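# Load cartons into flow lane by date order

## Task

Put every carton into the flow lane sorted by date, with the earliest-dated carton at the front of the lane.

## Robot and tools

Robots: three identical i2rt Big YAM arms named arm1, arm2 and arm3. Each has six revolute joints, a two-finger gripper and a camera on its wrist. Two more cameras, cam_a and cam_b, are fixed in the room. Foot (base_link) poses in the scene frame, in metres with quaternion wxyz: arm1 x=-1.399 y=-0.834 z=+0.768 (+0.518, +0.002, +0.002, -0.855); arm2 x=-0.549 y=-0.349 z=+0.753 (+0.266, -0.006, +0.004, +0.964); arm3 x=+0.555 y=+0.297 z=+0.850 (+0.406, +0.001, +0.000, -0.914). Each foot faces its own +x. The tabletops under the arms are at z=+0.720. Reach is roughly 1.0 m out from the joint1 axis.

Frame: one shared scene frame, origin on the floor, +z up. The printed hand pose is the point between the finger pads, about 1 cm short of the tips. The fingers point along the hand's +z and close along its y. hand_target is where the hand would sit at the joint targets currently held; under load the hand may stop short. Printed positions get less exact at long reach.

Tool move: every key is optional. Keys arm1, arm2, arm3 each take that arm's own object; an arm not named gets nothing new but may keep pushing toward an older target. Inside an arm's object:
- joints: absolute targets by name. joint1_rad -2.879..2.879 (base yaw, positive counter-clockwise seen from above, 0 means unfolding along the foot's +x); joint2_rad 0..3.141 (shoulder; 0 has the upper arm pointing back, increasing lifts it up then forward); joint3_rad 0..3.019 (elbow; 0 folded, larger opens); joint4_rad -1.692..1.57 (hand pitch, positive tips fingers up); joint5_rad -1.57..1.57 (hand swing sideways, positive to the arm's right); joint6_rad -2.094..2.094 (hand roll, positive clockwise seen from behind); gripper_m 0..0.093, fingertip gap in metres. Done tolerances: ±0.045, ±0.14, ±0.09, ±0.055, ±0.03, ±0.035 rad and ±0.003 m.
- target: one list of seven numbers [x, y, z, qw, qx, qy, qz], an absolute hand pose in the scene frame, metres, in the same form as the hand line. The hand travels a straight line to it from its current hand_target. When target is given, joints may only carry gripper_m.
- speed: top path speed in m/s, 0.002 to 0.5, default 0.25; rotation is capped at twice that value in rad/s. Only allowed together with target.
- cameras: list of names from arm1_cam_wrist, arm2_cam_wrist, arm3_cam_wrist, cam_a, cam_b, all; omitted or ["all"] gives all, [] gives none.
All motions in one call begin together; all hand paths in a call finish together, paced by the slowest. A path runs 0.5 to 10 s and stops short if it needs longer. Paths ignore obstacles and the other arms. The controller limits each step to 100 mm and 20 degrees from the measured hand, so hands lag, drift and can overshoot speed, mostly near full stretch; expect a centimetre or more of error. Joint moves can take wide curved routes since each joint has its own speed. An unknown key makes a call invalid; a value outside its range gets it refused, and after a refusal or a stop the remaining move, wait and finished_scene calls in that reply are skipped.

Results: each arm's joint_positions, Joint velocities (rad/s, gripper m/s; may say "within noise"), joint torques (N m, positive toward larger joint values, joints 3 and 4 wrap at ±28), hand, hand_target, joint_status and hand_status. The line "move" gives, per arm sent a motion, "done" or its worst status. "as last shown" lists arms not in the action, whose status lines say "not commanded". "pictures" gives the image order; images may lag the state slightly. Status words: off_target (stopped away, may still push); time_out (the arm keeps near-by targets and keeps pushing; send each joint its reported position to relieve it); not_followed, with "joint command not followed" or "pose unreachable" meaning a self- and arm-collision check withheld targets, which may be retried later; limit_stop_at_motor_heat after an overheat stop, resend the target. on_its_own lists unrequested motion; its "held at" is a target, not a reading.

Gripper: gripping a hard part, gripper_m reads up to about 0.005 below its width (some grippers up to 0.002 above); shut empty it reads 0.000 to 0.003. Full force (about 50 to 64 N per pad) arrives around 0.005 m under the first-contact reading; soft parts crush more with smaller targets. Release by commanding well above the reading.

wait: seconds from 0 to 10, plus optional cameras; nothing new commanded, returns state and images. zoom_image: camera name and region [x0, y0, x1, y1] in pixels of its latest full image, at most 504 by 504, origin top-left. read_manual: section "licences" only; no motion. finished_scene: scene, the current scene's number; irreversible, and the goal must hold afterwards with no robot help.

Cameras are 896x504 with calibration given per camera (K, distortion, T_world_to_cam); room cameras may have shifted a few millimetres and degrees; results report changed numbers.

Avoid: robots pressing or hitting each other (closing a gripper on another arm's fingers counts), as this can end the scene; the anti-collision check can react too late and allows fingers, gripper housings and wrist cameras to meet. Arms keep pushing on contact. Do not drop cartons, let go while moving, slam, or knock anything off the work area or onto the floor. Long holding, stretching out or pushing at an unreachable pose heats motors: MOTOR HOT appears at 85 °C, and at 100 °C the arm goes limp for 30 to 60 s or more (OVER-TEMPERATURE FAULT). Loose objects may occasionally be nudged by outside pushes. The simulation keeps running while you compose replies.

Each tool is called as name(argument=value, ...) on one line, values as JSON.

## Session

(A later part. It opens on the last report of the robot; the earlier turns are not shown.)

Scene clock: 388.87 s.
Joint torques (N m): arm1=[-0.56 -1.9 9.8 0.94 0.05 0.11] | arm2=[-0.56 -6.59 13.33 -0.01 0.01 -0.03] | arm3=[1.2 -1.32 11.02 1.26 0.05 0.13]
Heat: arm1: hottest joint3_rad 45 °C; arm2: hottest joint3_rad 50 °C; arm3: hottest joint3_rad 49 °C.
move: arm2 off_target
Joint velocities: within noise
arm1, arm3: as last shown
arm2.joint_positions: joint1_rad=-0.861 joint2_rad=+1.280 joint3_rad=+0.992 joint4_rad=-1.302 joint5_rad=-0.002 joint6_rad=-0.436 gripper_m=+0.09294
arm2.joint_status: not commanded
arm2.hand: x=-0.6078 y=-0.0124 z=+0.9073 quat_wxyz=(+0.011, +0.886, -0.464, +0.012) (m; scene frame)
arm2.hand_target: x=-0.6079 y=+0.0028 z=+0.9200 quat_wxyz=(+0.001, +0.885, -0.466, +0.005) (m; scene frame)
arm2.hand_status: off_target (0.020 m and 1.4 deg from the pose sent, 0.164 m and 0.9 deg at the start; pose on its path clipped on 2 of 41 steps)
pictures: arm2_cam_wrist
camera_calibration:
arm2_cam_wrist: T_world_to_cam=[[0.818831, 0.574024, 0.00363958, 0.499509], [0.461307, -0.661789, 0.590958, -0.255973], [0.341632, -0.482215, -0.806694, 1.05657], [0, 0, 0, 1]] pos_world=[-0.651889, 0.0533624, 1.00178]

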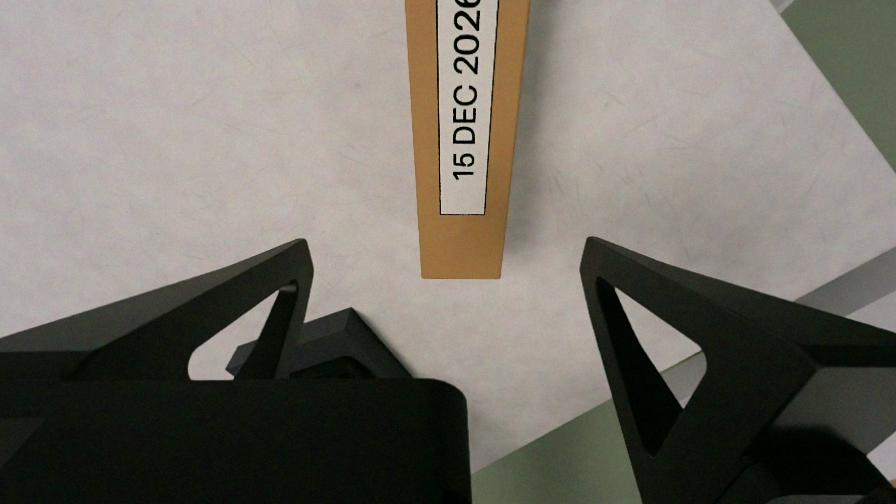

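move(arm2={"joints": {"joint1_rad": 1.45, "joint2_rad": 1.64, "joint3_rad": 1.46, "joint4_rad": -1.39, "joint5_rad": 0, "joint6_rad": 0.369}}, cameras=["arm2_cam_wrist"])

Scene clock: 396.80 s.
Joint torques (N m): arm1=[-0.56 -1.9 9.81 0.94 0.05 0.11] | arm2=[-0.09 -13.68 12.45 -0.16 0.06 0.09] | arm3=[1.14 -1.38 11.04 1.22 0.05 0.13]
Heat: arm1: hottest joint3_rad 45 °C; arm2: hottest joint3_rad 50 °C; arm3: hottest joint3_rad 48 °C.
move: arm2 done
Joint velocities: within noise
arm1, arm3: as last shown
arm2.joint_positions: joint1_rad=+1.453 joint2_rad=+1.639 joint3_rad=+1.427 joint4_rad=-1.380 joint5_rad=-0.001 joint6_rad=+0.358 gripper_m=+0.09297
arm2.joint_status: all done
arm2.hand: x=-0.8460 y=-0.7295 z=+0.9322 quat_wxyz=(+0.001, +0.962, +0.274, +0.012) (m; scene frame)
arm2.hand_target: x=-0.8524 y=-0.7351 z=+0.9441 quat_wxyz=(+0.007, +0.963, +0.268, +0.002) (m; scene frame)
arm2.hand_status: not commanded
pictures: arm2_cam_wrist
camera_calibration:
arm2_cam_wrist: T_world_to_cam=[[-0.531675, 0.846937, 0.00438157, 0.16198], [0.689004, 0.429511, 0.583775, 0.360035], [0.492539, 0.313398, -0.811904, 1.52513], [0, 0, 0, 1]] pos_world=[-0.913133, -0.7698, 1.02737]

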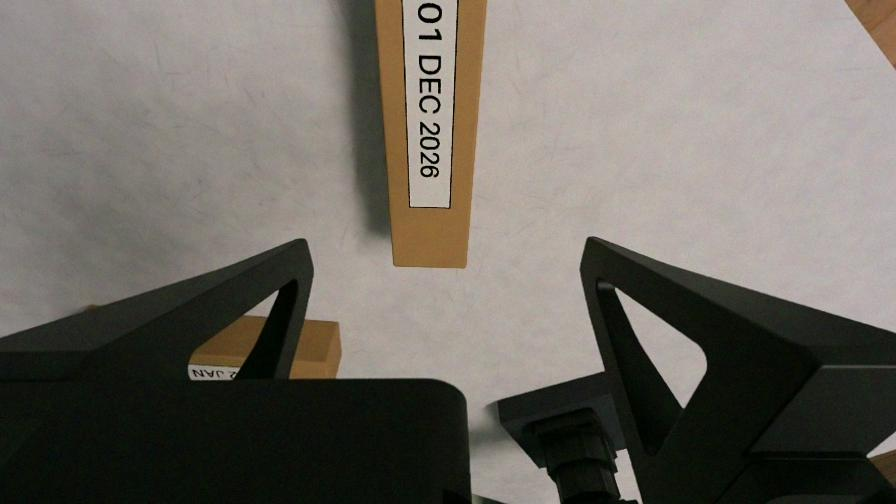

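move(arm2={"target": [-0.8349, -0.7425, 0.748, 0.0055, 0.9658, 0.2588, -0.0068], "speed": 0.25}, cameras=["arm2_cam_wrist"])

Scene clock: 410.00 s.
Joint torques (N m): arm1=[-0.62 -1.9 9.81 0.92 0.05 0.11] | arm2=[0.73 -13.51 7.75 0.8 0.09 0.11] | arm3=[1.26 -1.44 11.06 1.26 0.06 0.12]
Heat: arm1: hottest joint3_rad 45 °C; arm2: hottest joint3_rad 53 °C; arm3: hottest joint3_rad 46 °C.
move: arm2 done
Joint velocities: within noise
arm1, arm3: as last shown
arm2.joint_positions: joint1_rad=+1.477 joint2_rad=+1.820 joint3_rad=+1.160 joint4_rad=-0.889 joint5_rad=+0.012 joint6_rad=+0.413 gripper_m=+0.09297
arm2.joint_status: not commanded
arm2.hand: x=-0.8396 y=-0.7407 z=+0.7556 quat_wxyz=(+0.009, +0.966, +0.259, -0.009) (m; scene frame)
arm2.hand_target: x=-0.8348 y=-0.7423 z=+0.7481 quat_wxyz=(+0.005, +0.966, +0.259, -0.007) (m; scene frame)
arm2.hand_status: done (0.009 m and 0.4 deg from the pose sent, 0.185 m and 2.9 deg at the start)
pictures: arm2_cam_wrist
camera_calibration:
arm2_cam_wrist: T_world_to_cam=[[-0.504565, 0.863373, 0.00126241, 0.212968], [0.723112, 0.421795, 0.546991, 0.514221], [0.471725, 0.276905, -0.837138, 1.35664], [0, 0, 0, 1]] pos_world=[-0.904342, -0.776427, 0.854149]

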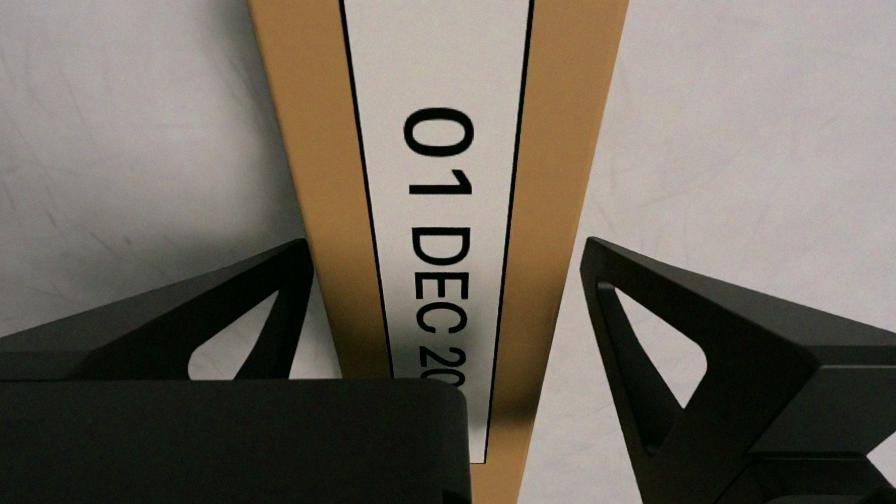

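move(arm2={"joints": {"gripper_m": 0.05}}, cameras=["arm2_cam_wrist"])

move(arm2={"target": [-0.8349, -0.7425, 0.94, 0.0055, 0.9658, 0.2588, -0.0068], "speed": 0.4}, cameras=["arm2_cam_wrist"])

Scene clock: 413.27 s.
Joint torques (N m): arm1=[-0.56 -1.85 9.81 0.91 0.05 0.11] | arm2=[0.67 -13.57 7.72 0.77 0.06 0.09] | arm3=[0.97 -1.55 11.02 1.2 0.04 0.12]
Heat: arm1: hottest joint3_rad 45 °C; arm2: hottest joint3_rad 52 °C; arm3: hottest joint3_rad 46 °C.
move: arm2 off_target
Joint velocities: within noise
arm1, arm3: as last shown
arm2.joint_positions: joint1_rad=+1.477 joint2_rad=+1.820 joint3_rad=+1.160 joint4_rad=-0.889 joint5_rad=+0.013 joint6_rad=+0.413 gripper_m=+0.06081
arm2.joint_status: gripper_m off_target (ended at +0.06084, target +0.05000)
arm2.hand: x=-0.8395 y=-0.7409 z=+0.7556 quat_wxyz=(+0.008, +0.966, +0.259, -0.010) (m; scene frame)
arm2.hand_target: x=-0.8348 y=-0.7423 z=+0.7481 quat_wxyz=(+0.005, +0.966, +0.259, -0.007) (m; scene frame)
arm2.hand_status: not commanded
pictures: arm2_cam_wrist
camera_calibration:
arm2_cam_wrist: T_world_to_cam=[[-0.504901, 0.863176, 0.00179847, 0.212413], [0.723411, 0.422009, 0.546429, 0.515122], [0.470905, 0.277193, -0.837504, 1.35642], [0, 0, 0, 1]] pos_world=[-0.904143, -0.776726, 0.854149]

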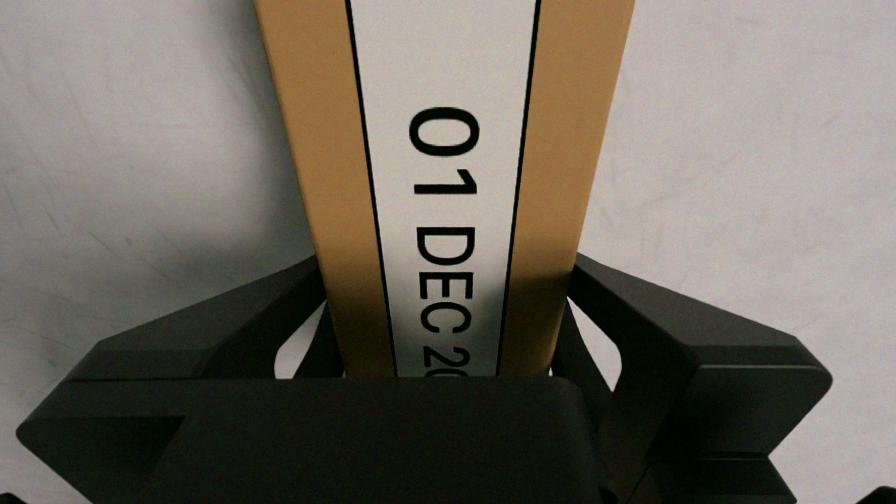

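Scene clock: 414.87 s.
Joint torques (N m): arm1=[-0.5 -1.85 9.83 0.94 0.05 0.11] | arm2=[0.85 -12.98 14.86 -0.17 0.04 0.09] | arm3=[1.14 -1.26 11.07 1.24 0.04 0.13]
Heat: arm1: hottest joint3_rad 45 °C; arm2: hottest joint3_rad 52 °C; arm3: hottest joint3_rad 46 °C.
move: arm2 off_target
Joint velocities: within noise
arm1.joint_positions: joint1_rad=+0.817 joint2_rad=+0.702 joint3_rad=+1.193 joint4_rad=-1.291 joint5_rad=+0.002 joint6_rad=-0.007 gripper_m=+0.09299
arm1.joint_status: not commanded
arm1.hand: x=-1.3066 y=-1.1053 z=+1.1970 quat_wxyz=(-0.305, -0.535, -0.757, +0.217) (m; scene frame)
arm1.hand_target: x=-1.3118 y=-1.1047 z=+1.1995 quat_wxyz=(-0.304, -0.544, -0.751, +0.218) (m; scene frame)
arm1.hand_status: not commanded
arm2.joint_positions: joint1_rad=+1.481 joint2_rad=+1.615 joint3_rad=+1.356 joint4_rad=-1.351 joint5_rad=+0.014 joint6_rad=+0.418 gripper_m=+0.06081
arm2.joint_status: not commanded
arm2.hand: x=-0.8266 y=-0.7224 z=+0.9174 quat_wxyz=(-0.011, +0.966, +0.259, +0.014) (m; scene frame)
arm2.hand_target: x=-0.8340 y=-0.7413 z=+0.9402 quat_wxyz=(+0.006, +0.966, +0.259, -0.007) (m; scene frame)
arm2.hand_status: off_target (0.031 m and 3.0 deg from the pose sent, 0.184 m and 0.5 deg at the start; pose on its path clipped on 8 of 48 steps)
arm3.joint_positions: joint1_rad=+0.289 joint2_rad=+0.699 joint3_rad=+1.297 joint4_rad=-1.392 joint5_rad=+0.000 joint6_rad=-0.007 gripper_m=+0.09399
arm3.joint_status: not commanded
arm3.hand: x=+0.4394 y=+0.0594 z=+1.3155 quat_wxyz=(-0.201, -0.782, -0.496, +0.320) (m; scene frame)
arm3.hand_target: x=+0.4427 y=+0.0594 z=+1.3155 quat_wxyz=(-0.203, -0.781, -0.498, +0.316) (m; scene frame)
arm3.hand_status: not commanded
pictures: arm2_cam_wrist
camera_calibration:
arm2_cam_wrist: T_world_to_cam=[[-0.504803, 0.862832, 0.0263625, 0.179918], [0.703534, 0.393525, 0.591759, 0.330999], [0.500214, 0.317268, -0.805684, 1.50469], [0, 0, 0, 1]] pos_world=[-0.894713, -0.762886, 1.01169]

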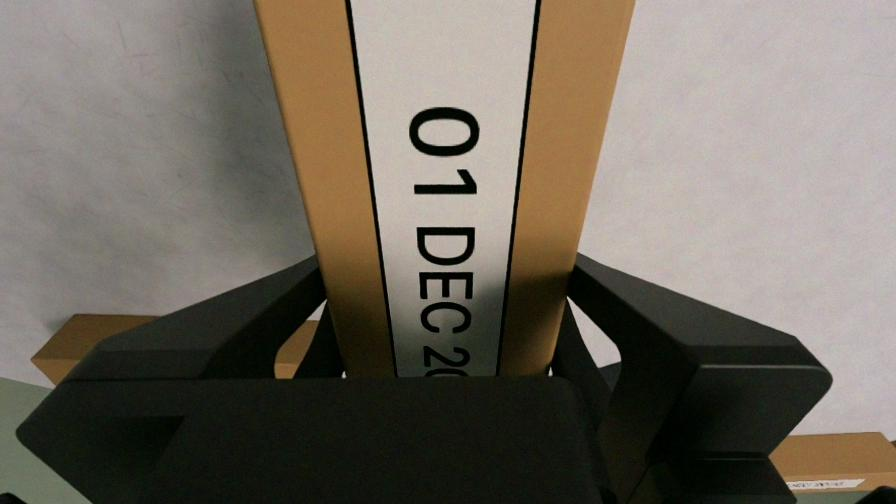

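move(arm2={"joints": {"joint1_rad": -1.653, "joint2_rad": 1.504, "joint3_rad": 1.29, "joint4_rad": -1.346, "joint5_rad": 0, "joint6_rad": 0.964}}, arm3={"joints": {"joint1_rad": -0.15, "joint2_rad": 0.9, "joint3_rad": 1.4, "joint4_rad": -1.0}})

Scene clock: 427.20 s.
Joint torques (N m): arm1=[-0.56 -1.9 9.81 0.94 0.05 0.11] | arm2=[-0.15 -13.63 9.43 -0.13 0.01 0.08] | arm3=[-0.56 -6.36 15.66 2.32 0.03 0.13]
Heat: arm1: hottest joint3_rad 45 °C; arm2: hottest joint3_rad 52 °C; arm3: hottest joint3_rad 45 °C.
move: arm2 done; arm3 done
Joint velocities: within noise
arm1: as last shown
arm2.joint_positions: joint1_rad=-1.653 joint2_rad=+1.523 joint3_rad=+1.295 joint4_rad=-1.338 joint5_rad=+0.001 joint6_rad=+0.955 gripper_m=+0.06087
arm2.joint_status: all done
arm2.hand: x=-0.2908 y=+0.0142 z=+0.9310 quat_wxyz=(-0.007, -0.003, -1.000, +0.004) (m; scene frame)
arm2.hand_target: x=-0.2937 y=+0.0106 z=+0.9372 quat_wxyz=(-0.008, -0.007, -1.000, +0.001) (m; scene frame)
arm2.hand_status: not commanded
arm3.joint_positions: joint1_rad=-0.139 joint2_rad=+0.905 joint3_rad=+1.357 joint4_rad=-1.016 joint5_rad=+0.000 joint6_rad=-0.006 gripper_m=+0.09400
arm3.joint_status: all done
arm3.hand: x=+0.2521 y=+0.0455 z=+1.3551 quat_wxyz=(-0.164, -0.823, -0.302, +0.453) (m; scene frame)
arm3.hand_target: x=+0.2511 y=+0.0501 z=+1.3839 quat_wxyz=(-0.172, -0.810, -0.289, +0.479) (m; scene frame)
arm3.hand_status: not commanded
pictures: arm1_cam_wrist, arm2_cam_wrist, arm3_cam_wrist, cam_a, cam_b
camera_calibration:
arm1_cam_wrist: T_world_to_cam=[[-0.936142, -0.351394, -0.0126627, -1.59316], [-0.34896, 0.932873, -0.0893011, 0.679863], [0.0431926, -0.0791797, -0.995924, 1.28451], [0, 0, 0, 1]] pos_world=[-1.30966, -1.09235, 1.31982]
arm2_cam_wrist: T_world_to_cam=[[-0.000947403, -0.999775, 0.0212061, -0.00774399], [-0.832098, 0.0125496, 0.554487, -0.750391], [-0.554628, -0.0171202, -0.831922, 0.736388], [0, 0, 0, 1]] pos_world=[-0.215985, 0.014282, 1.02886]
arm3_cam_wrist: T_world_to_cam=[[-0.639822, 0.76845, -0.0106092, 0.141572], [0.719731, 0.594303, -0.358875, 0.279684], [-0.269473, -0.237252, -0.933325, 1.46647], [0, 0, 0, 1]] pos_world=[0.284456, 0.0729142, 1.47057]

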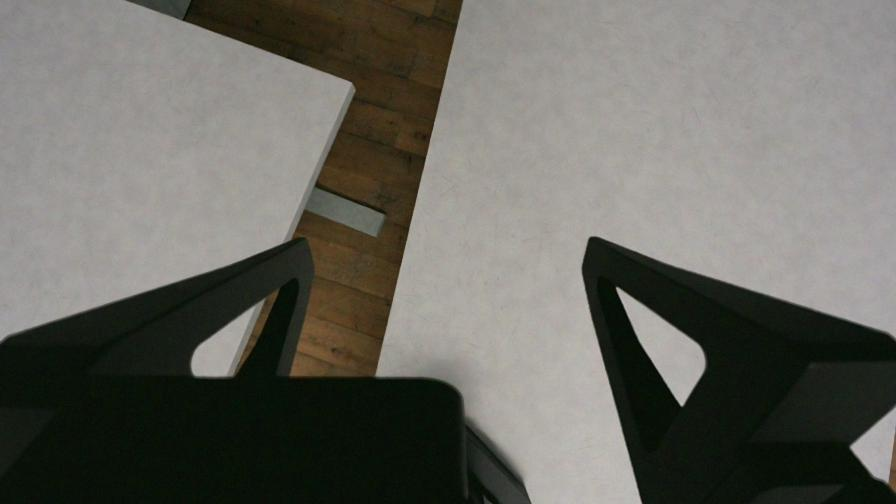

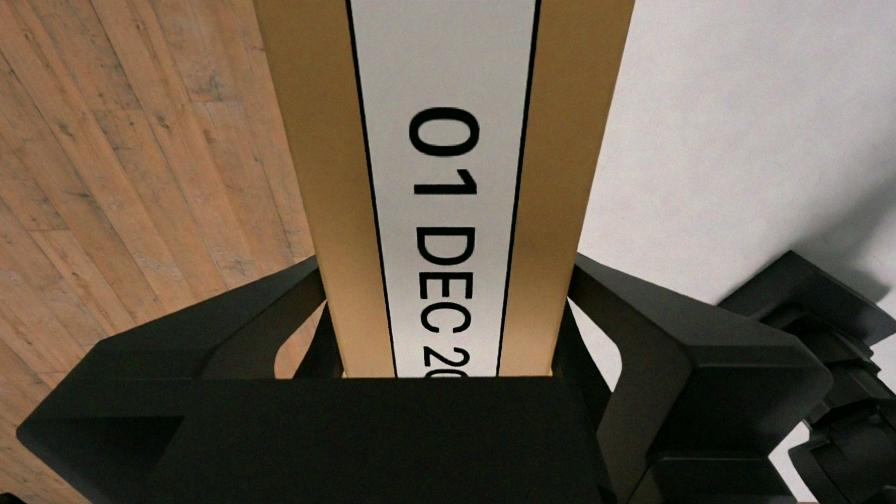

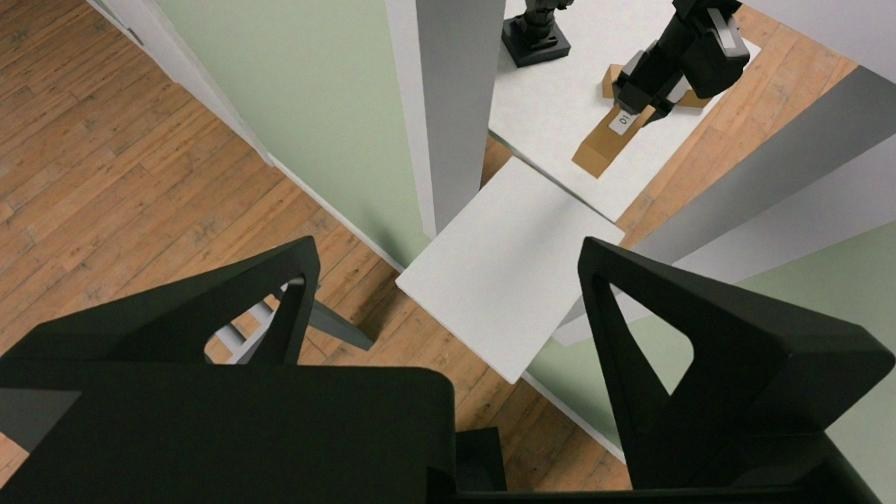

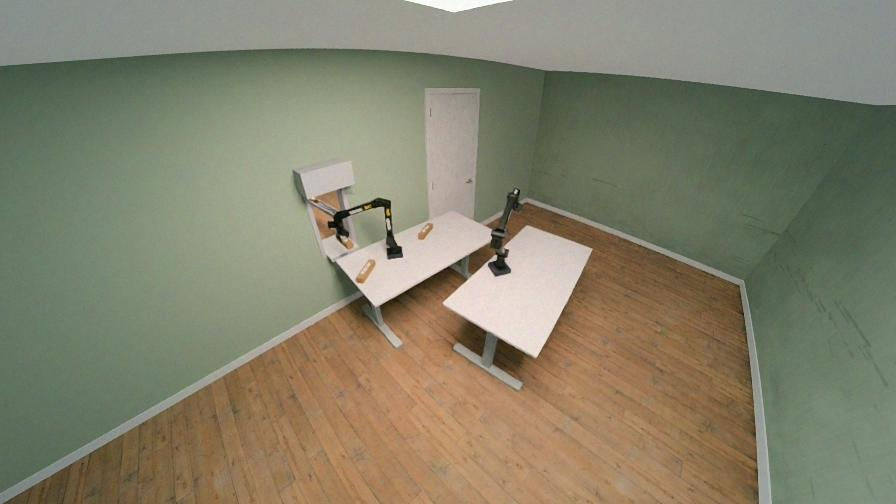

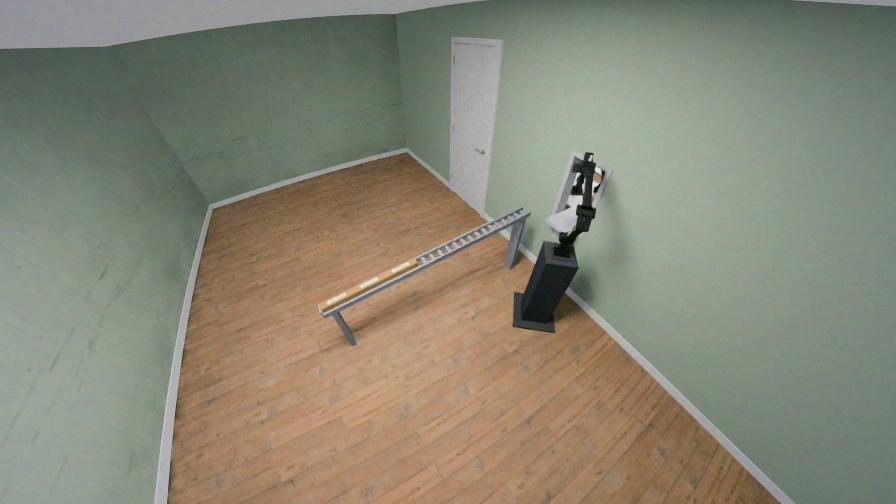

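move(arm2={"target": [0.0, 0.012, 0.90, 0.0, 0.0, 1.0, 0.0], "speed": 0.25}, cameras=["arm2_cam_wrist", "arm3_cam_wrist", "cam_b"])

Scene clock: 440.10 s.
Joint torques (N m): arm1=[-0.62 -1.85 9.83 0.92 0.05 0.11] | arm2=[-0.09 -20.84 15.68 -0.44 -0.06 -0.11] | arm3=[-0.73 -6.42 15.72 2.32 0.02 0.12]
Heat: arm1: hottest joint3_rad 45 °C; arm2: hottest joint3_rad 51 °C; arm3: hottest joint3_rad 46 °C.
move: arm2 off_target
Joint velocities: arm1=[-0.015 -0.005 0.022 -0.017 -0.022 -0.154 0] | arm2=[within noise] | arm3=[within noise]
arm1, arm3: as last shown
arm2.joint_positions: joint1_rad=-2.029 joint2_rad=+2.100 joint3_rad=+1.960 joint4_rad=-1.486 joint5_rad=-0.013 joint6_rad=+0.587 gripper_m=+0.06087
arm2.joint_status: not commanded
arm2.hand: x=-0.0162 y=-0.0013 z=+0.8785 quat_wxyz=(+0.022, -0.007, -1.000, +0.016) (m; scene frame)
arm2.hand_target: x=-0.0015 y=+0.0109 z=+0.9003 quat_wxyz=(-0.001, +0.000, -1.000, +0.000) (m; scene frame)
arm2.hand_status: off_target (0.030 m and 3.2 deg from the pose sent, 0.292 m and 0.9 deg at the start)
pictures: arm2_cam_wrist, arm3_cam_wrist, cam_b
camera_calibration:
arm2_cam_wrist: T_world_to_cam=[[-0.00823049, -0.998986, 0.0442688, -0.04223], [-0.79894, 0.0331925, 0.600495, -0.532449], [-0.601355, -0.0304258, -0.798403, 0.814505], [0, 0, 0, 1]] pos_world=[0.0640642, 0.000268072, 0.971905]
arm3_cam_wrist: T_world_to_cam=[[-0.639822, 0.76845, -0.0106092, 0.141572], [0.719731, 0.594303, -0.358875, 0.279684], [-0.269473, -0.237252, -0.933325, 1.46647], [0, 0, 0, 1]] pos_world=[0.284456, 0.0729142, 1.47057]

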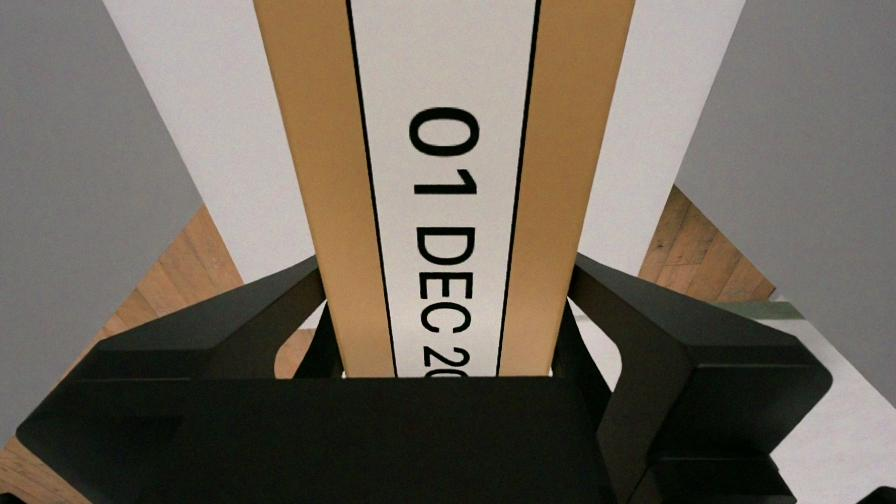

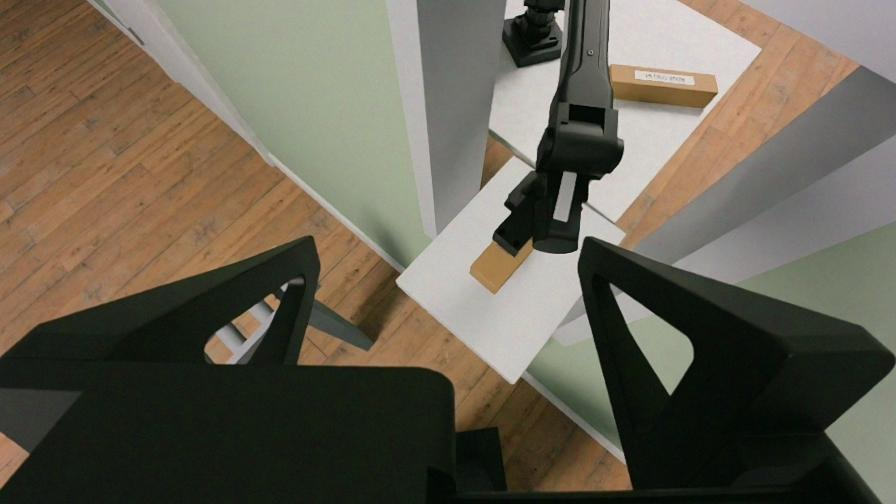

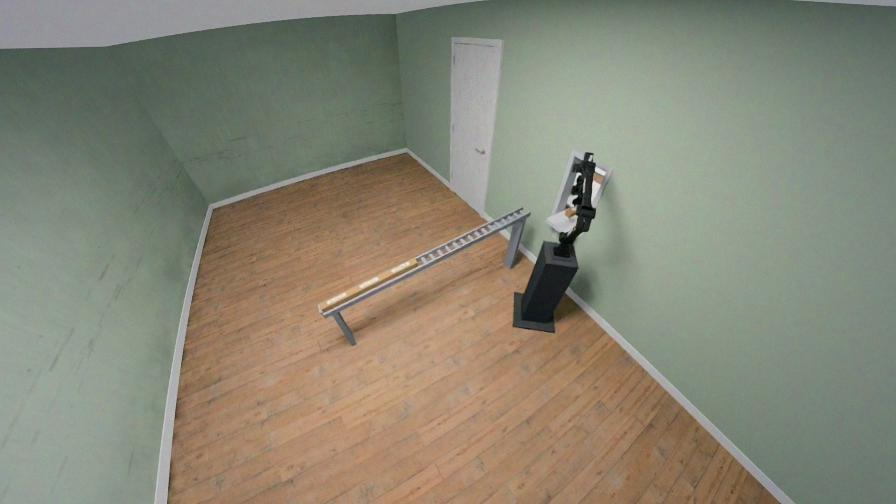

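move(arm2={"target": [0.0, 0.012, 0.79, 0.0183, 0.0, 0.9998, 0.0119], "speed": 0.2}, cameras=["arm2_cam_wrist", "arm3_cam_wrist"])

Scene clock: 448.10 s.
Joint torques (N m): arm1=[-0.56 -1.85 9.81 0.94 0.05 0.11] | arm2=[0.15 -22.12 9.68 0.72 -0.02 -0.09] | arm3=[-0.79 -6.53 15.71 2.3 0.03 0.13]
Heat: arm1: hottest joint3_rad 44 °C; arm2: hottest joint3_rad 54 °C; arm3: hottest joint3_rad 46 °C.
move: arm2 done
Joint velocities: within noise
arm1, arm3: as last shown
arm2.joint_positions: joint1_rad=-2.029 joint2_rad=+2.162 joint3_rad=+1.806 joint4_rad=-1.197 joint5_rad=-0.014 joint6_rad=+0.587 gripper_m=+0.06087
arm2.joint_status: not commanded
arm2.hand: x=-0.0023 y=+0.0062 z=+0.7823 quat_wxyz=(-0.009, -0.007, -1.000, -0.005) (m; scene frame)
arm2.hand_target: x=+0.0000 y=+0.0119 z=+0.7901 quat_wxyz=(-0.018, +0.000, -1.000, -0.012) (m; scene frame)
arm2.hand_status: done (0.010 m and 1.6 deg from the pose sent, 0.091 m and 5.6 deg at the start)
pictures: arm2_cam_wrist, arm3_cam_wrist
camera_calibration:
arm2_cam_wrist: T_world_to_cam=[[-0.00867193, -0.999958, 0.00290506, 0.00196856], [-0.83429, 0.0088367, 0.551256, -0.425224], [-0.551258, 0.00235679, -0.834331, 0.774334], [0, 0, 0, 1]] pos_world=[0.0721151, 0.00390112, 0.880453]
arm3_cam_wrist: T_world_to_cam=[[-0.639822, 0.76845, -0.0106092, 0.141572], [0.719731, 0.594303, -0.358875, 0.279684], [-0.269473, -0.237252, -0.933325, 1.46647], [0, 0, 0, 1]] pos_world=[0.284456, 0.0729142, 1.47057]

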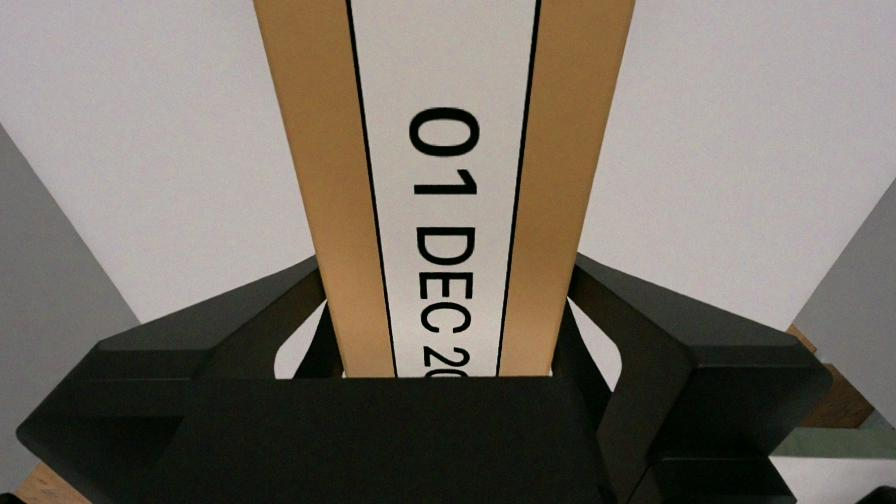

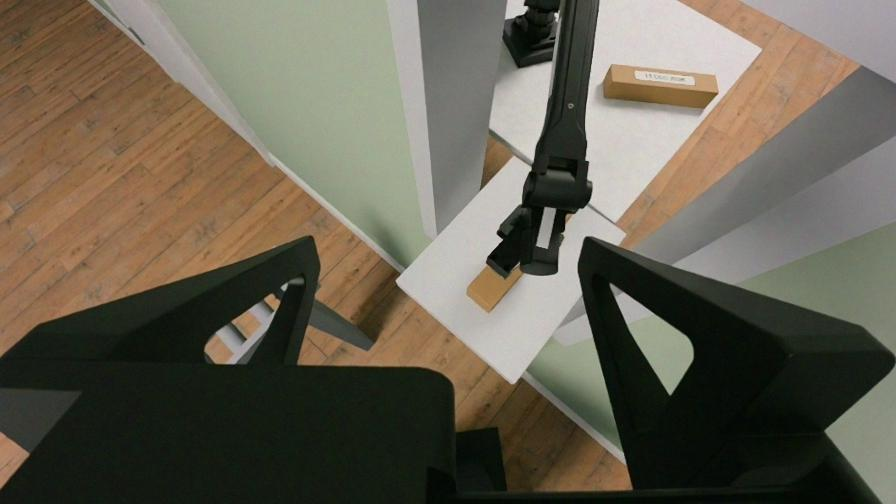

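move(arm2={"target": [0.0, 0.012, 0.777, 0.0153, 0.0, 0.9998, 0.0099], "speed": 0.1}, cameras=["arm2_cam_wrist"])

Scene clock: 451.27 s.
Joint torques (N m): arm1=[-0.62 -1.85 9.83 0.92 0.05 0.11] | arm2=[0.15 -20.66 9.37 0.75 -0.01 -0.09] | arm3=[-0.85 -6.59 15.72 2.32 0.04 0.11]
Heat: arm1: hottest joint3_rad 44 °C; arm2: hottest joint3_rad 54 °C; arm3: hottest joint3_rad 46 °C.
move: arm2 done
Joint velocities: within noise
arm1, arm3: as last shown
arm2.joint_positions: joint1_rad=-2.029 joint2_rad=+2.162 joint3_rad=+1.806 joint4_rad=-1.182 joint5_rad=-0.014 joint6_rad=+0.587 gripper_m=+0.06087
arm2.joint_status: not commanded
arm2.hand: x=+0.0008 y=+0.0083 z=+0.7824 quat_wxyz=(-0.015, -0.007, -1.000, -0.009) (m; scene frame)
arm2.hand_target: x=+0.0000 y=+0.0118 z=+0.7770 quat_wxyz=(-0.015, +0.000, -1.000, -0.010) (m; scene frame)
arm2.hand_status: done (0.007 m and 0.8 deg from the pose sent, 0.008 m and 1.2 deg at the start)
pictures: arm2_cam_wrist
camera_calibration:
arm2_cam_wrist: T_world_to_cam=[[-0.00837182, -0.99995, -0.00550056, 0.010576], [-0.841297, 0.00407003, 0.540557, -0.414213], [-0.540508, 0.00915305, -0.841289, 0.781513], [0, 0, 0, 1]] pos_world=[0.0740261, 0.00510805, 0.881442]

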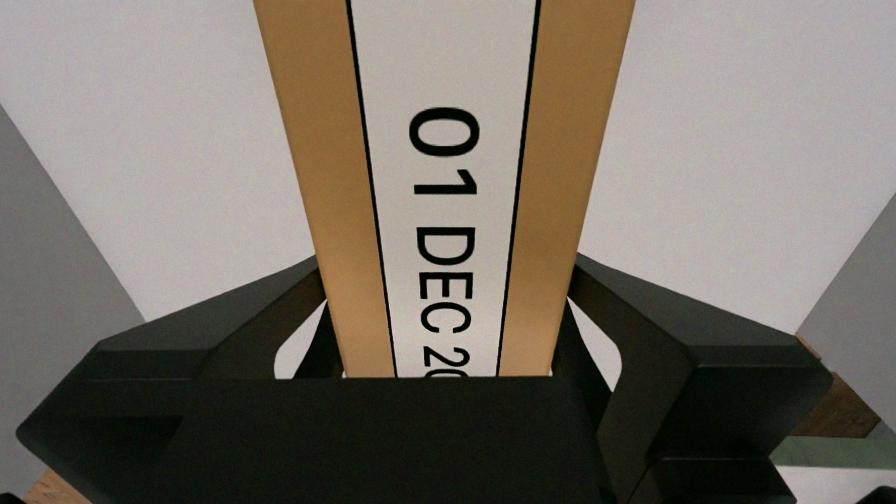

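move(arm2={"target": [0.0, 0.012, 0.762, 0.0087, 0.0, 0.9999, 0.0057], "speed": 0.1}, cameras=["arm2_cam_wrist"])

Scene clock: 453.80 s.
Joint torques (N m): arm1=[-0.56 -1.85 9.81 0.95 0.05 0.11] | arm2=[0.15 -19.02 9.48 0.91 -0.02 -0.09] | arm3=[-0.73 -6.65 15.64 2.28 0.02 0.13]
Heat: arm1: hottest joint3_rad 44 °C; arm2: hottest joint3_rad 53 °C; arm3: hottest joint3_rad 47 °C.
move: arm2 off_target
Joint velocities: within noise
arm1, arm3: as last shown
arm2.joint_positions: joint1_rad=-2.029 joint2_rad=+2.167 joint3_rad=+1.806 joint4_rad=-1.177 joint5_rad=-0.014 joint6_rad=+0.587 gripper_m=+0.06087
arm2.joint_status: not commanded
arm2.hand: x=+0.0013 y=+0.0085 z=+0.7790 quat_wxyz=(-0.014, -0.007, -1.000, -0.009) (m; scene frame)
arm2.hand_target: x=-0.0003 y=+0.0116 z=+0.7622 quat_wxyz=(-0.009, +0.000, -1.000, -0.006) (m; scene frame)
arm2.hand_status: off_target (0.017 m and 1.1 deg from the pose sent, 0.021 m and 1.1 deg at the start)
pictures: arm2_cam_wrist
camera_calibration:
arm2_cam_wrist: T_world_to_cam=[[-0.00843074, -0.999953, -0.00485349, 0.0102972], [-0.840783, 0.00446118, 0.541354, -0.412697], [-0.541307, 0.00864474, -0.840781, 0.778536], [0, 0, 0, 1]] pos_world=[0.0745253, 0.00540753, 0.878043]

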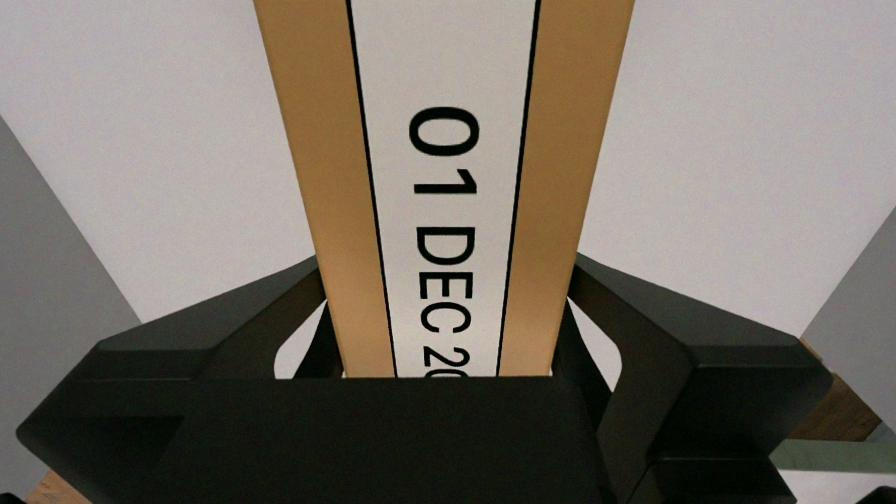

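move(arm2={"target": [0.0, 0.012, 0.750, 0.006, 0.0, 0.9999, 0.004], "speed": 0.1}, cameras=["arm2_cam_wrist"])

Scene clock: 457.43 s.
Joint torques (N m): arm1=[-0.56 -1.85 9.84 0.92 0.05 0.11] | arm2=[0.09 -17.85 9.01 1.52 -0.02 -0.09] | arm3=[-0.67 -6.42 15.64 2.24 0.02 0.12]
Heat: arm1: hottest joint3_rad 44 °C; arm2: hottest joint3_rad 53 °C; arm3: hottest joint3_rad 47 °C.
move: arm2 off_target
Joint velocities: within noise
arm1, arm3: as last shown
arm2.joint_positions: joint1_rad=-2.029 joint2_rad=+2.168 joint3_rad=+1.806 joint4_rad=-1.176 joint5_rad=-0.014 joint6_rad=+0.587 gripper_m=+0.06087
arm2.joint_status: not commanded
arm2.hand: x=+0.0015 y=+0.0086 z=+0.7786 quat_wxyz=(-0.015, -0.007, -1.000, -0.009) (m; scene frame)
arm2.hand_target: x=-0.0009 y=+0.0112 z=+0.7507 quat_wxyz=(-0.006, +0.000, -1.000, -0.004) (m; scene frame)
arm2.hand_status: off_target (0.029 m and 1.4 deg from the pose sent, 0.029 m and 1.3 deg at the start)
pictures: arm2_cam_wrist
camera_calibration:
arm2_cam_wrist: T_world_to_cam=[[-0.00842832, -0.999951, -0.00522005, 0.0107182], [-0.8411, 0.00426594, 0.540863, -0.411802], [-0.540814, 0.00894915, -0.841095, 0.77846], [0, 0, 0, 1]] pos_world=[0.0747258, 0.00550784, 0.877543]

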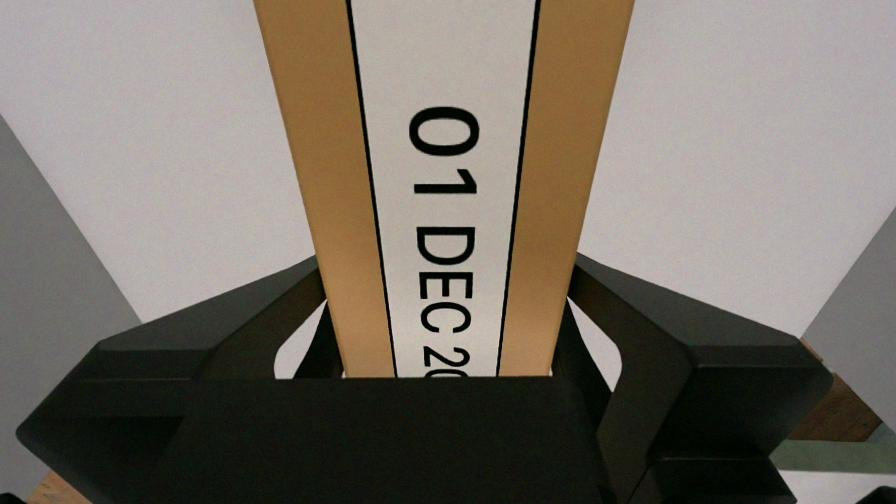

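move(arm2={"target": [0.0, 0.012, 0.768, 0.006, 0.0, 0.9999, 0.004], "speed": 0.1, "joints": {"gripper_m": 0.093}}, cameras=["arm2_cam_wrist", "arm3_cam_wrist"])

Scene clock: 462.00 s.
Joint torques (N m): arm1=[-0.56 -1.9 9.81 0.94 0.05 0.11] | arm2=[0.09 -20.25 10.56 -0.17 -0.02 -0.09] | arm3=[-0.79 -6.48 15.66 2.33 0.03 0.12]
Heat: arm1: hottest joint3_rad 44 °C; arm2: hottest joint3_rad 52 °C; arm3: hottest joint3_rad 47 °C.
move: arm2 done
Joint velocities: within noise
arm1, arm3: as last shown
arm2.joint_positions: joint1_rad=-2.029 joint2_rad=+2.175 joint3_rad=+1.806 joint4_rad=-1.177 joint5_rad=-0.014 joint6_rad=+0.587 gripper_m=+0.09294
arm2.joint_status: all done
arm2.hand: x=+0.0007 y=+0.0080 z=+0.7742 quat_wxyz=(-0.011, -0.007, -1.000, -0.007) (m; scene frame)
arm2.hand_target: x=+0.0000 y=+0.0118 z=+0.7680 quat_wxyz=(-0.006, +0.000, -1.000, -0.004) (m; scene frame)
arm2.hand_status: done (0.007 m and 1.0 deg from the pose sent, 0.011 m and 1.4 deg at the start)
pictures: arm2_cam_wrist, arm3_cam_wrist
camera_calibration:
arm2_cam_wrist: T_world_to_cam=[[-0.00855815, -0.999963, -0.000862903, 0.00679487], [-0.837428, 0.00669549, 0.546507, -0.414594], [-0.546481, 0.00539971, -0.837454, 0.771581], [0, 0, 0, 1]] pos_world=[0.07452, 0.00540422, 0.872748]
arm3_cam_wrist: T_world_to_cam=[[-0.639822, 0.76845, -0.0106092, 0.141572], [0.719731, 0.594303, -0.358875, 0.279684], [-0.269473, -0.237252, -0.933325, 1.46647], [0, 0, 0, 1]] pos_world=[0.284456, 0.0729142, 1.47057]

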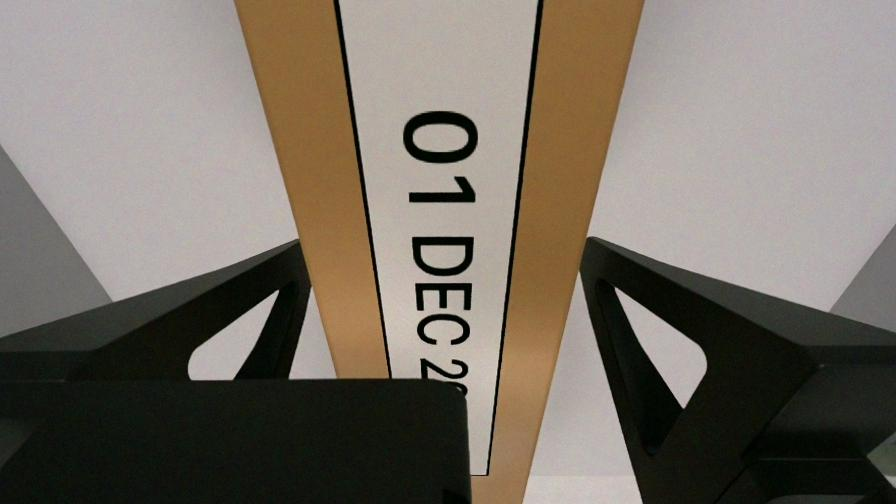

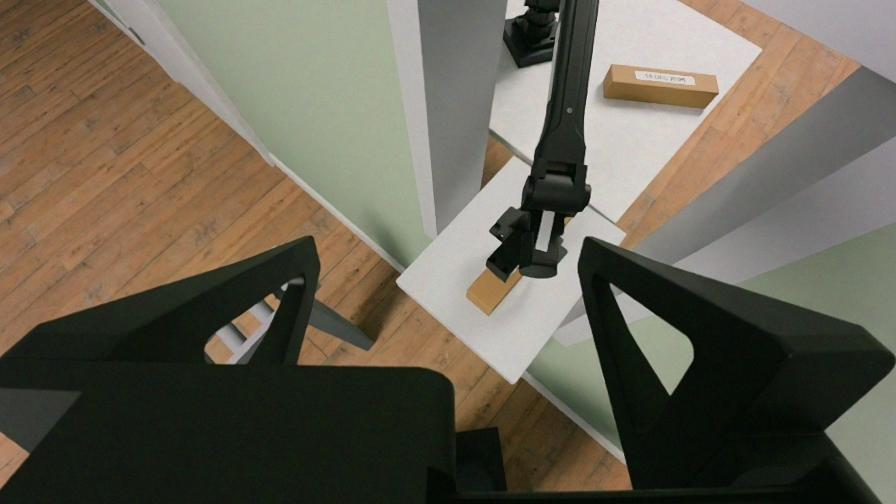

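move(cameras=["arm3_cam_wrist", "cam_b"])

Scene clock: 479.50 s.
Joint torques (N m): arm1=[-0.56 -1.9 9.84 0.92 0.05 0.11] | arm2=[0.15 -19.9 10.55 -0.05 -0.02 -0.09] | arm3=[-0.62 -6.59 15.66 2.3 0.03 0.11]
Heat: arm1: hottest joint3_rad 45 °C; arm2: hottest joint3_rad 50 °C; arm3: hottest joint3_rad 48 °C.
Joint velocities: within noise
arm1.joint_positions: joint1_rad=+0.817 joint2_rad=+0.702 joint3_rad=+1.193 joint4_rad=-1.291 joint5_rad=+0.002 joint6_rad=-0.007 gripper_m=+0.09299
arm1.joint_status: not commanded
arm1.hand: x=-1.3066 y=-1.1053 z=+1.1970 quat_wxyz=(-0.305, -0.535, -0.757, +0.217) (m; scene frame)
arm1.hand_target: x=-1.3118 y=-1.1047 z=+1.1995 quat_wxyz=(-0.304, -0.544, -0.751, +0.218) (m; scene frame)
arm1.hand_status: not commanded
arm2.joint_positions: joint1_rad=-2.029 joint2_rad=+2.175 joint3_rad=+1.806 joint4_rad=-1.177 joint5_rad=-0.014 joint6_rad=+0.587 gripper_m=+0.09294
arm2.joint_status: all done
arm2.hand: x=+0.0006 y=+0.0080 z=+0.7742 quat_wxyz=(-0.011, -0.007, -1.000, -0.007) (m; scene frame)
arm2.hand_target: x=-0.0001 y=+0.0118 z=+0.7680 quat_wxyz=(-0.006, +0.000, -1.000, -0.004) (m; scene frame)
arm2.hand_status: done (0.007 m and 1.0 deg from the pose sent, 0.011 m and 1.4 deg at the start)
arm3.joint_positions: joint1_rad=-0.139 joint2_rad=+0.905 joint3_rad=+1.357 joint4_rad=-1.016 joint5_rad=+0.000 joint6_rad=-0.006 gripper_m=+0.09400
arm3.joint_status: not commanded
arm3.hand: x=+0.2521 y=+0.0455 z=+1.3551 quat_wxyz=(-0.164, -0.823, -0.302, +0.453) (m; scene frame)
arm3.hand_target: x=+0.2511 y=+0.0501 z=+1.3839 quat_wxyz=(-0.172, -0.810, -0.289, +0.479) (m; scene frame)
arm3.hand_status: not commanded
pictures: arm3_cam_wrist, cam_b
camera_calibration:
arm3_cam_wrist: T_world_to_cam=[[-0.639822, 0.76845, -0.0106092, 0.141572], [0.719731, 0.594303, -0.358875, 0.279684], [-0.269473, -0.237252, -0.933325, 1.46647], [0, 0, 0, 1]] pos_world=[0.284456, 0.0729142, 1.47057]

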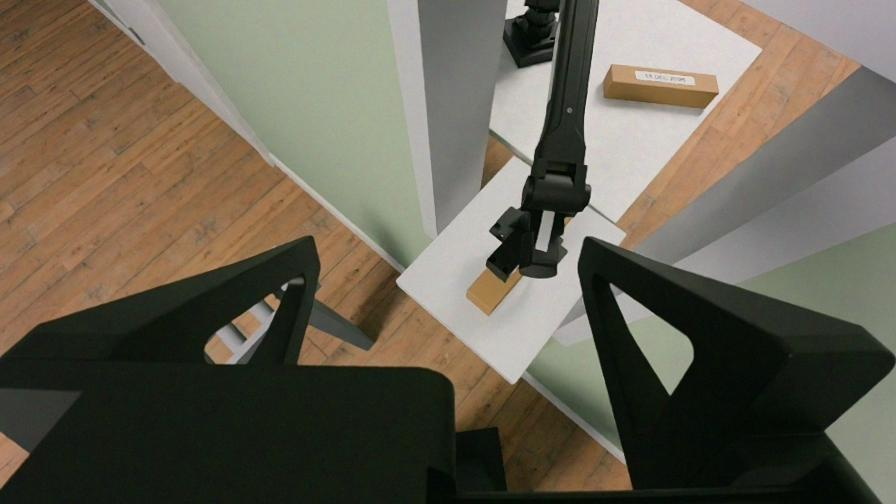

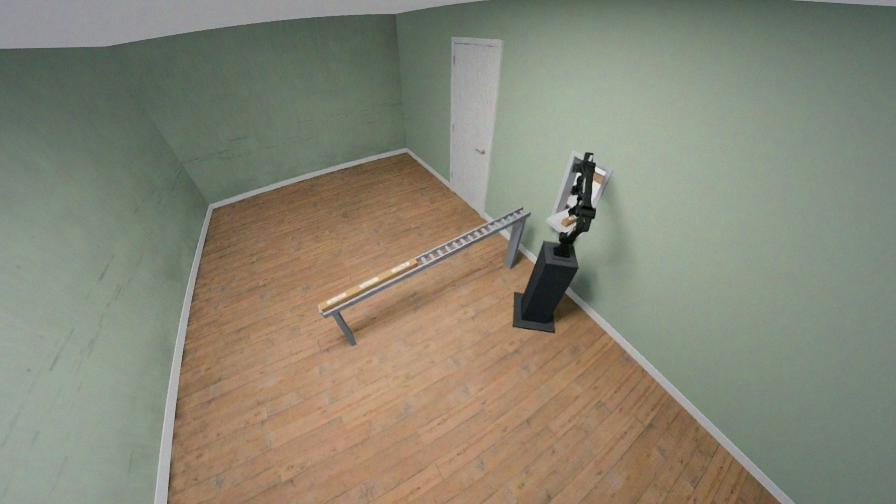

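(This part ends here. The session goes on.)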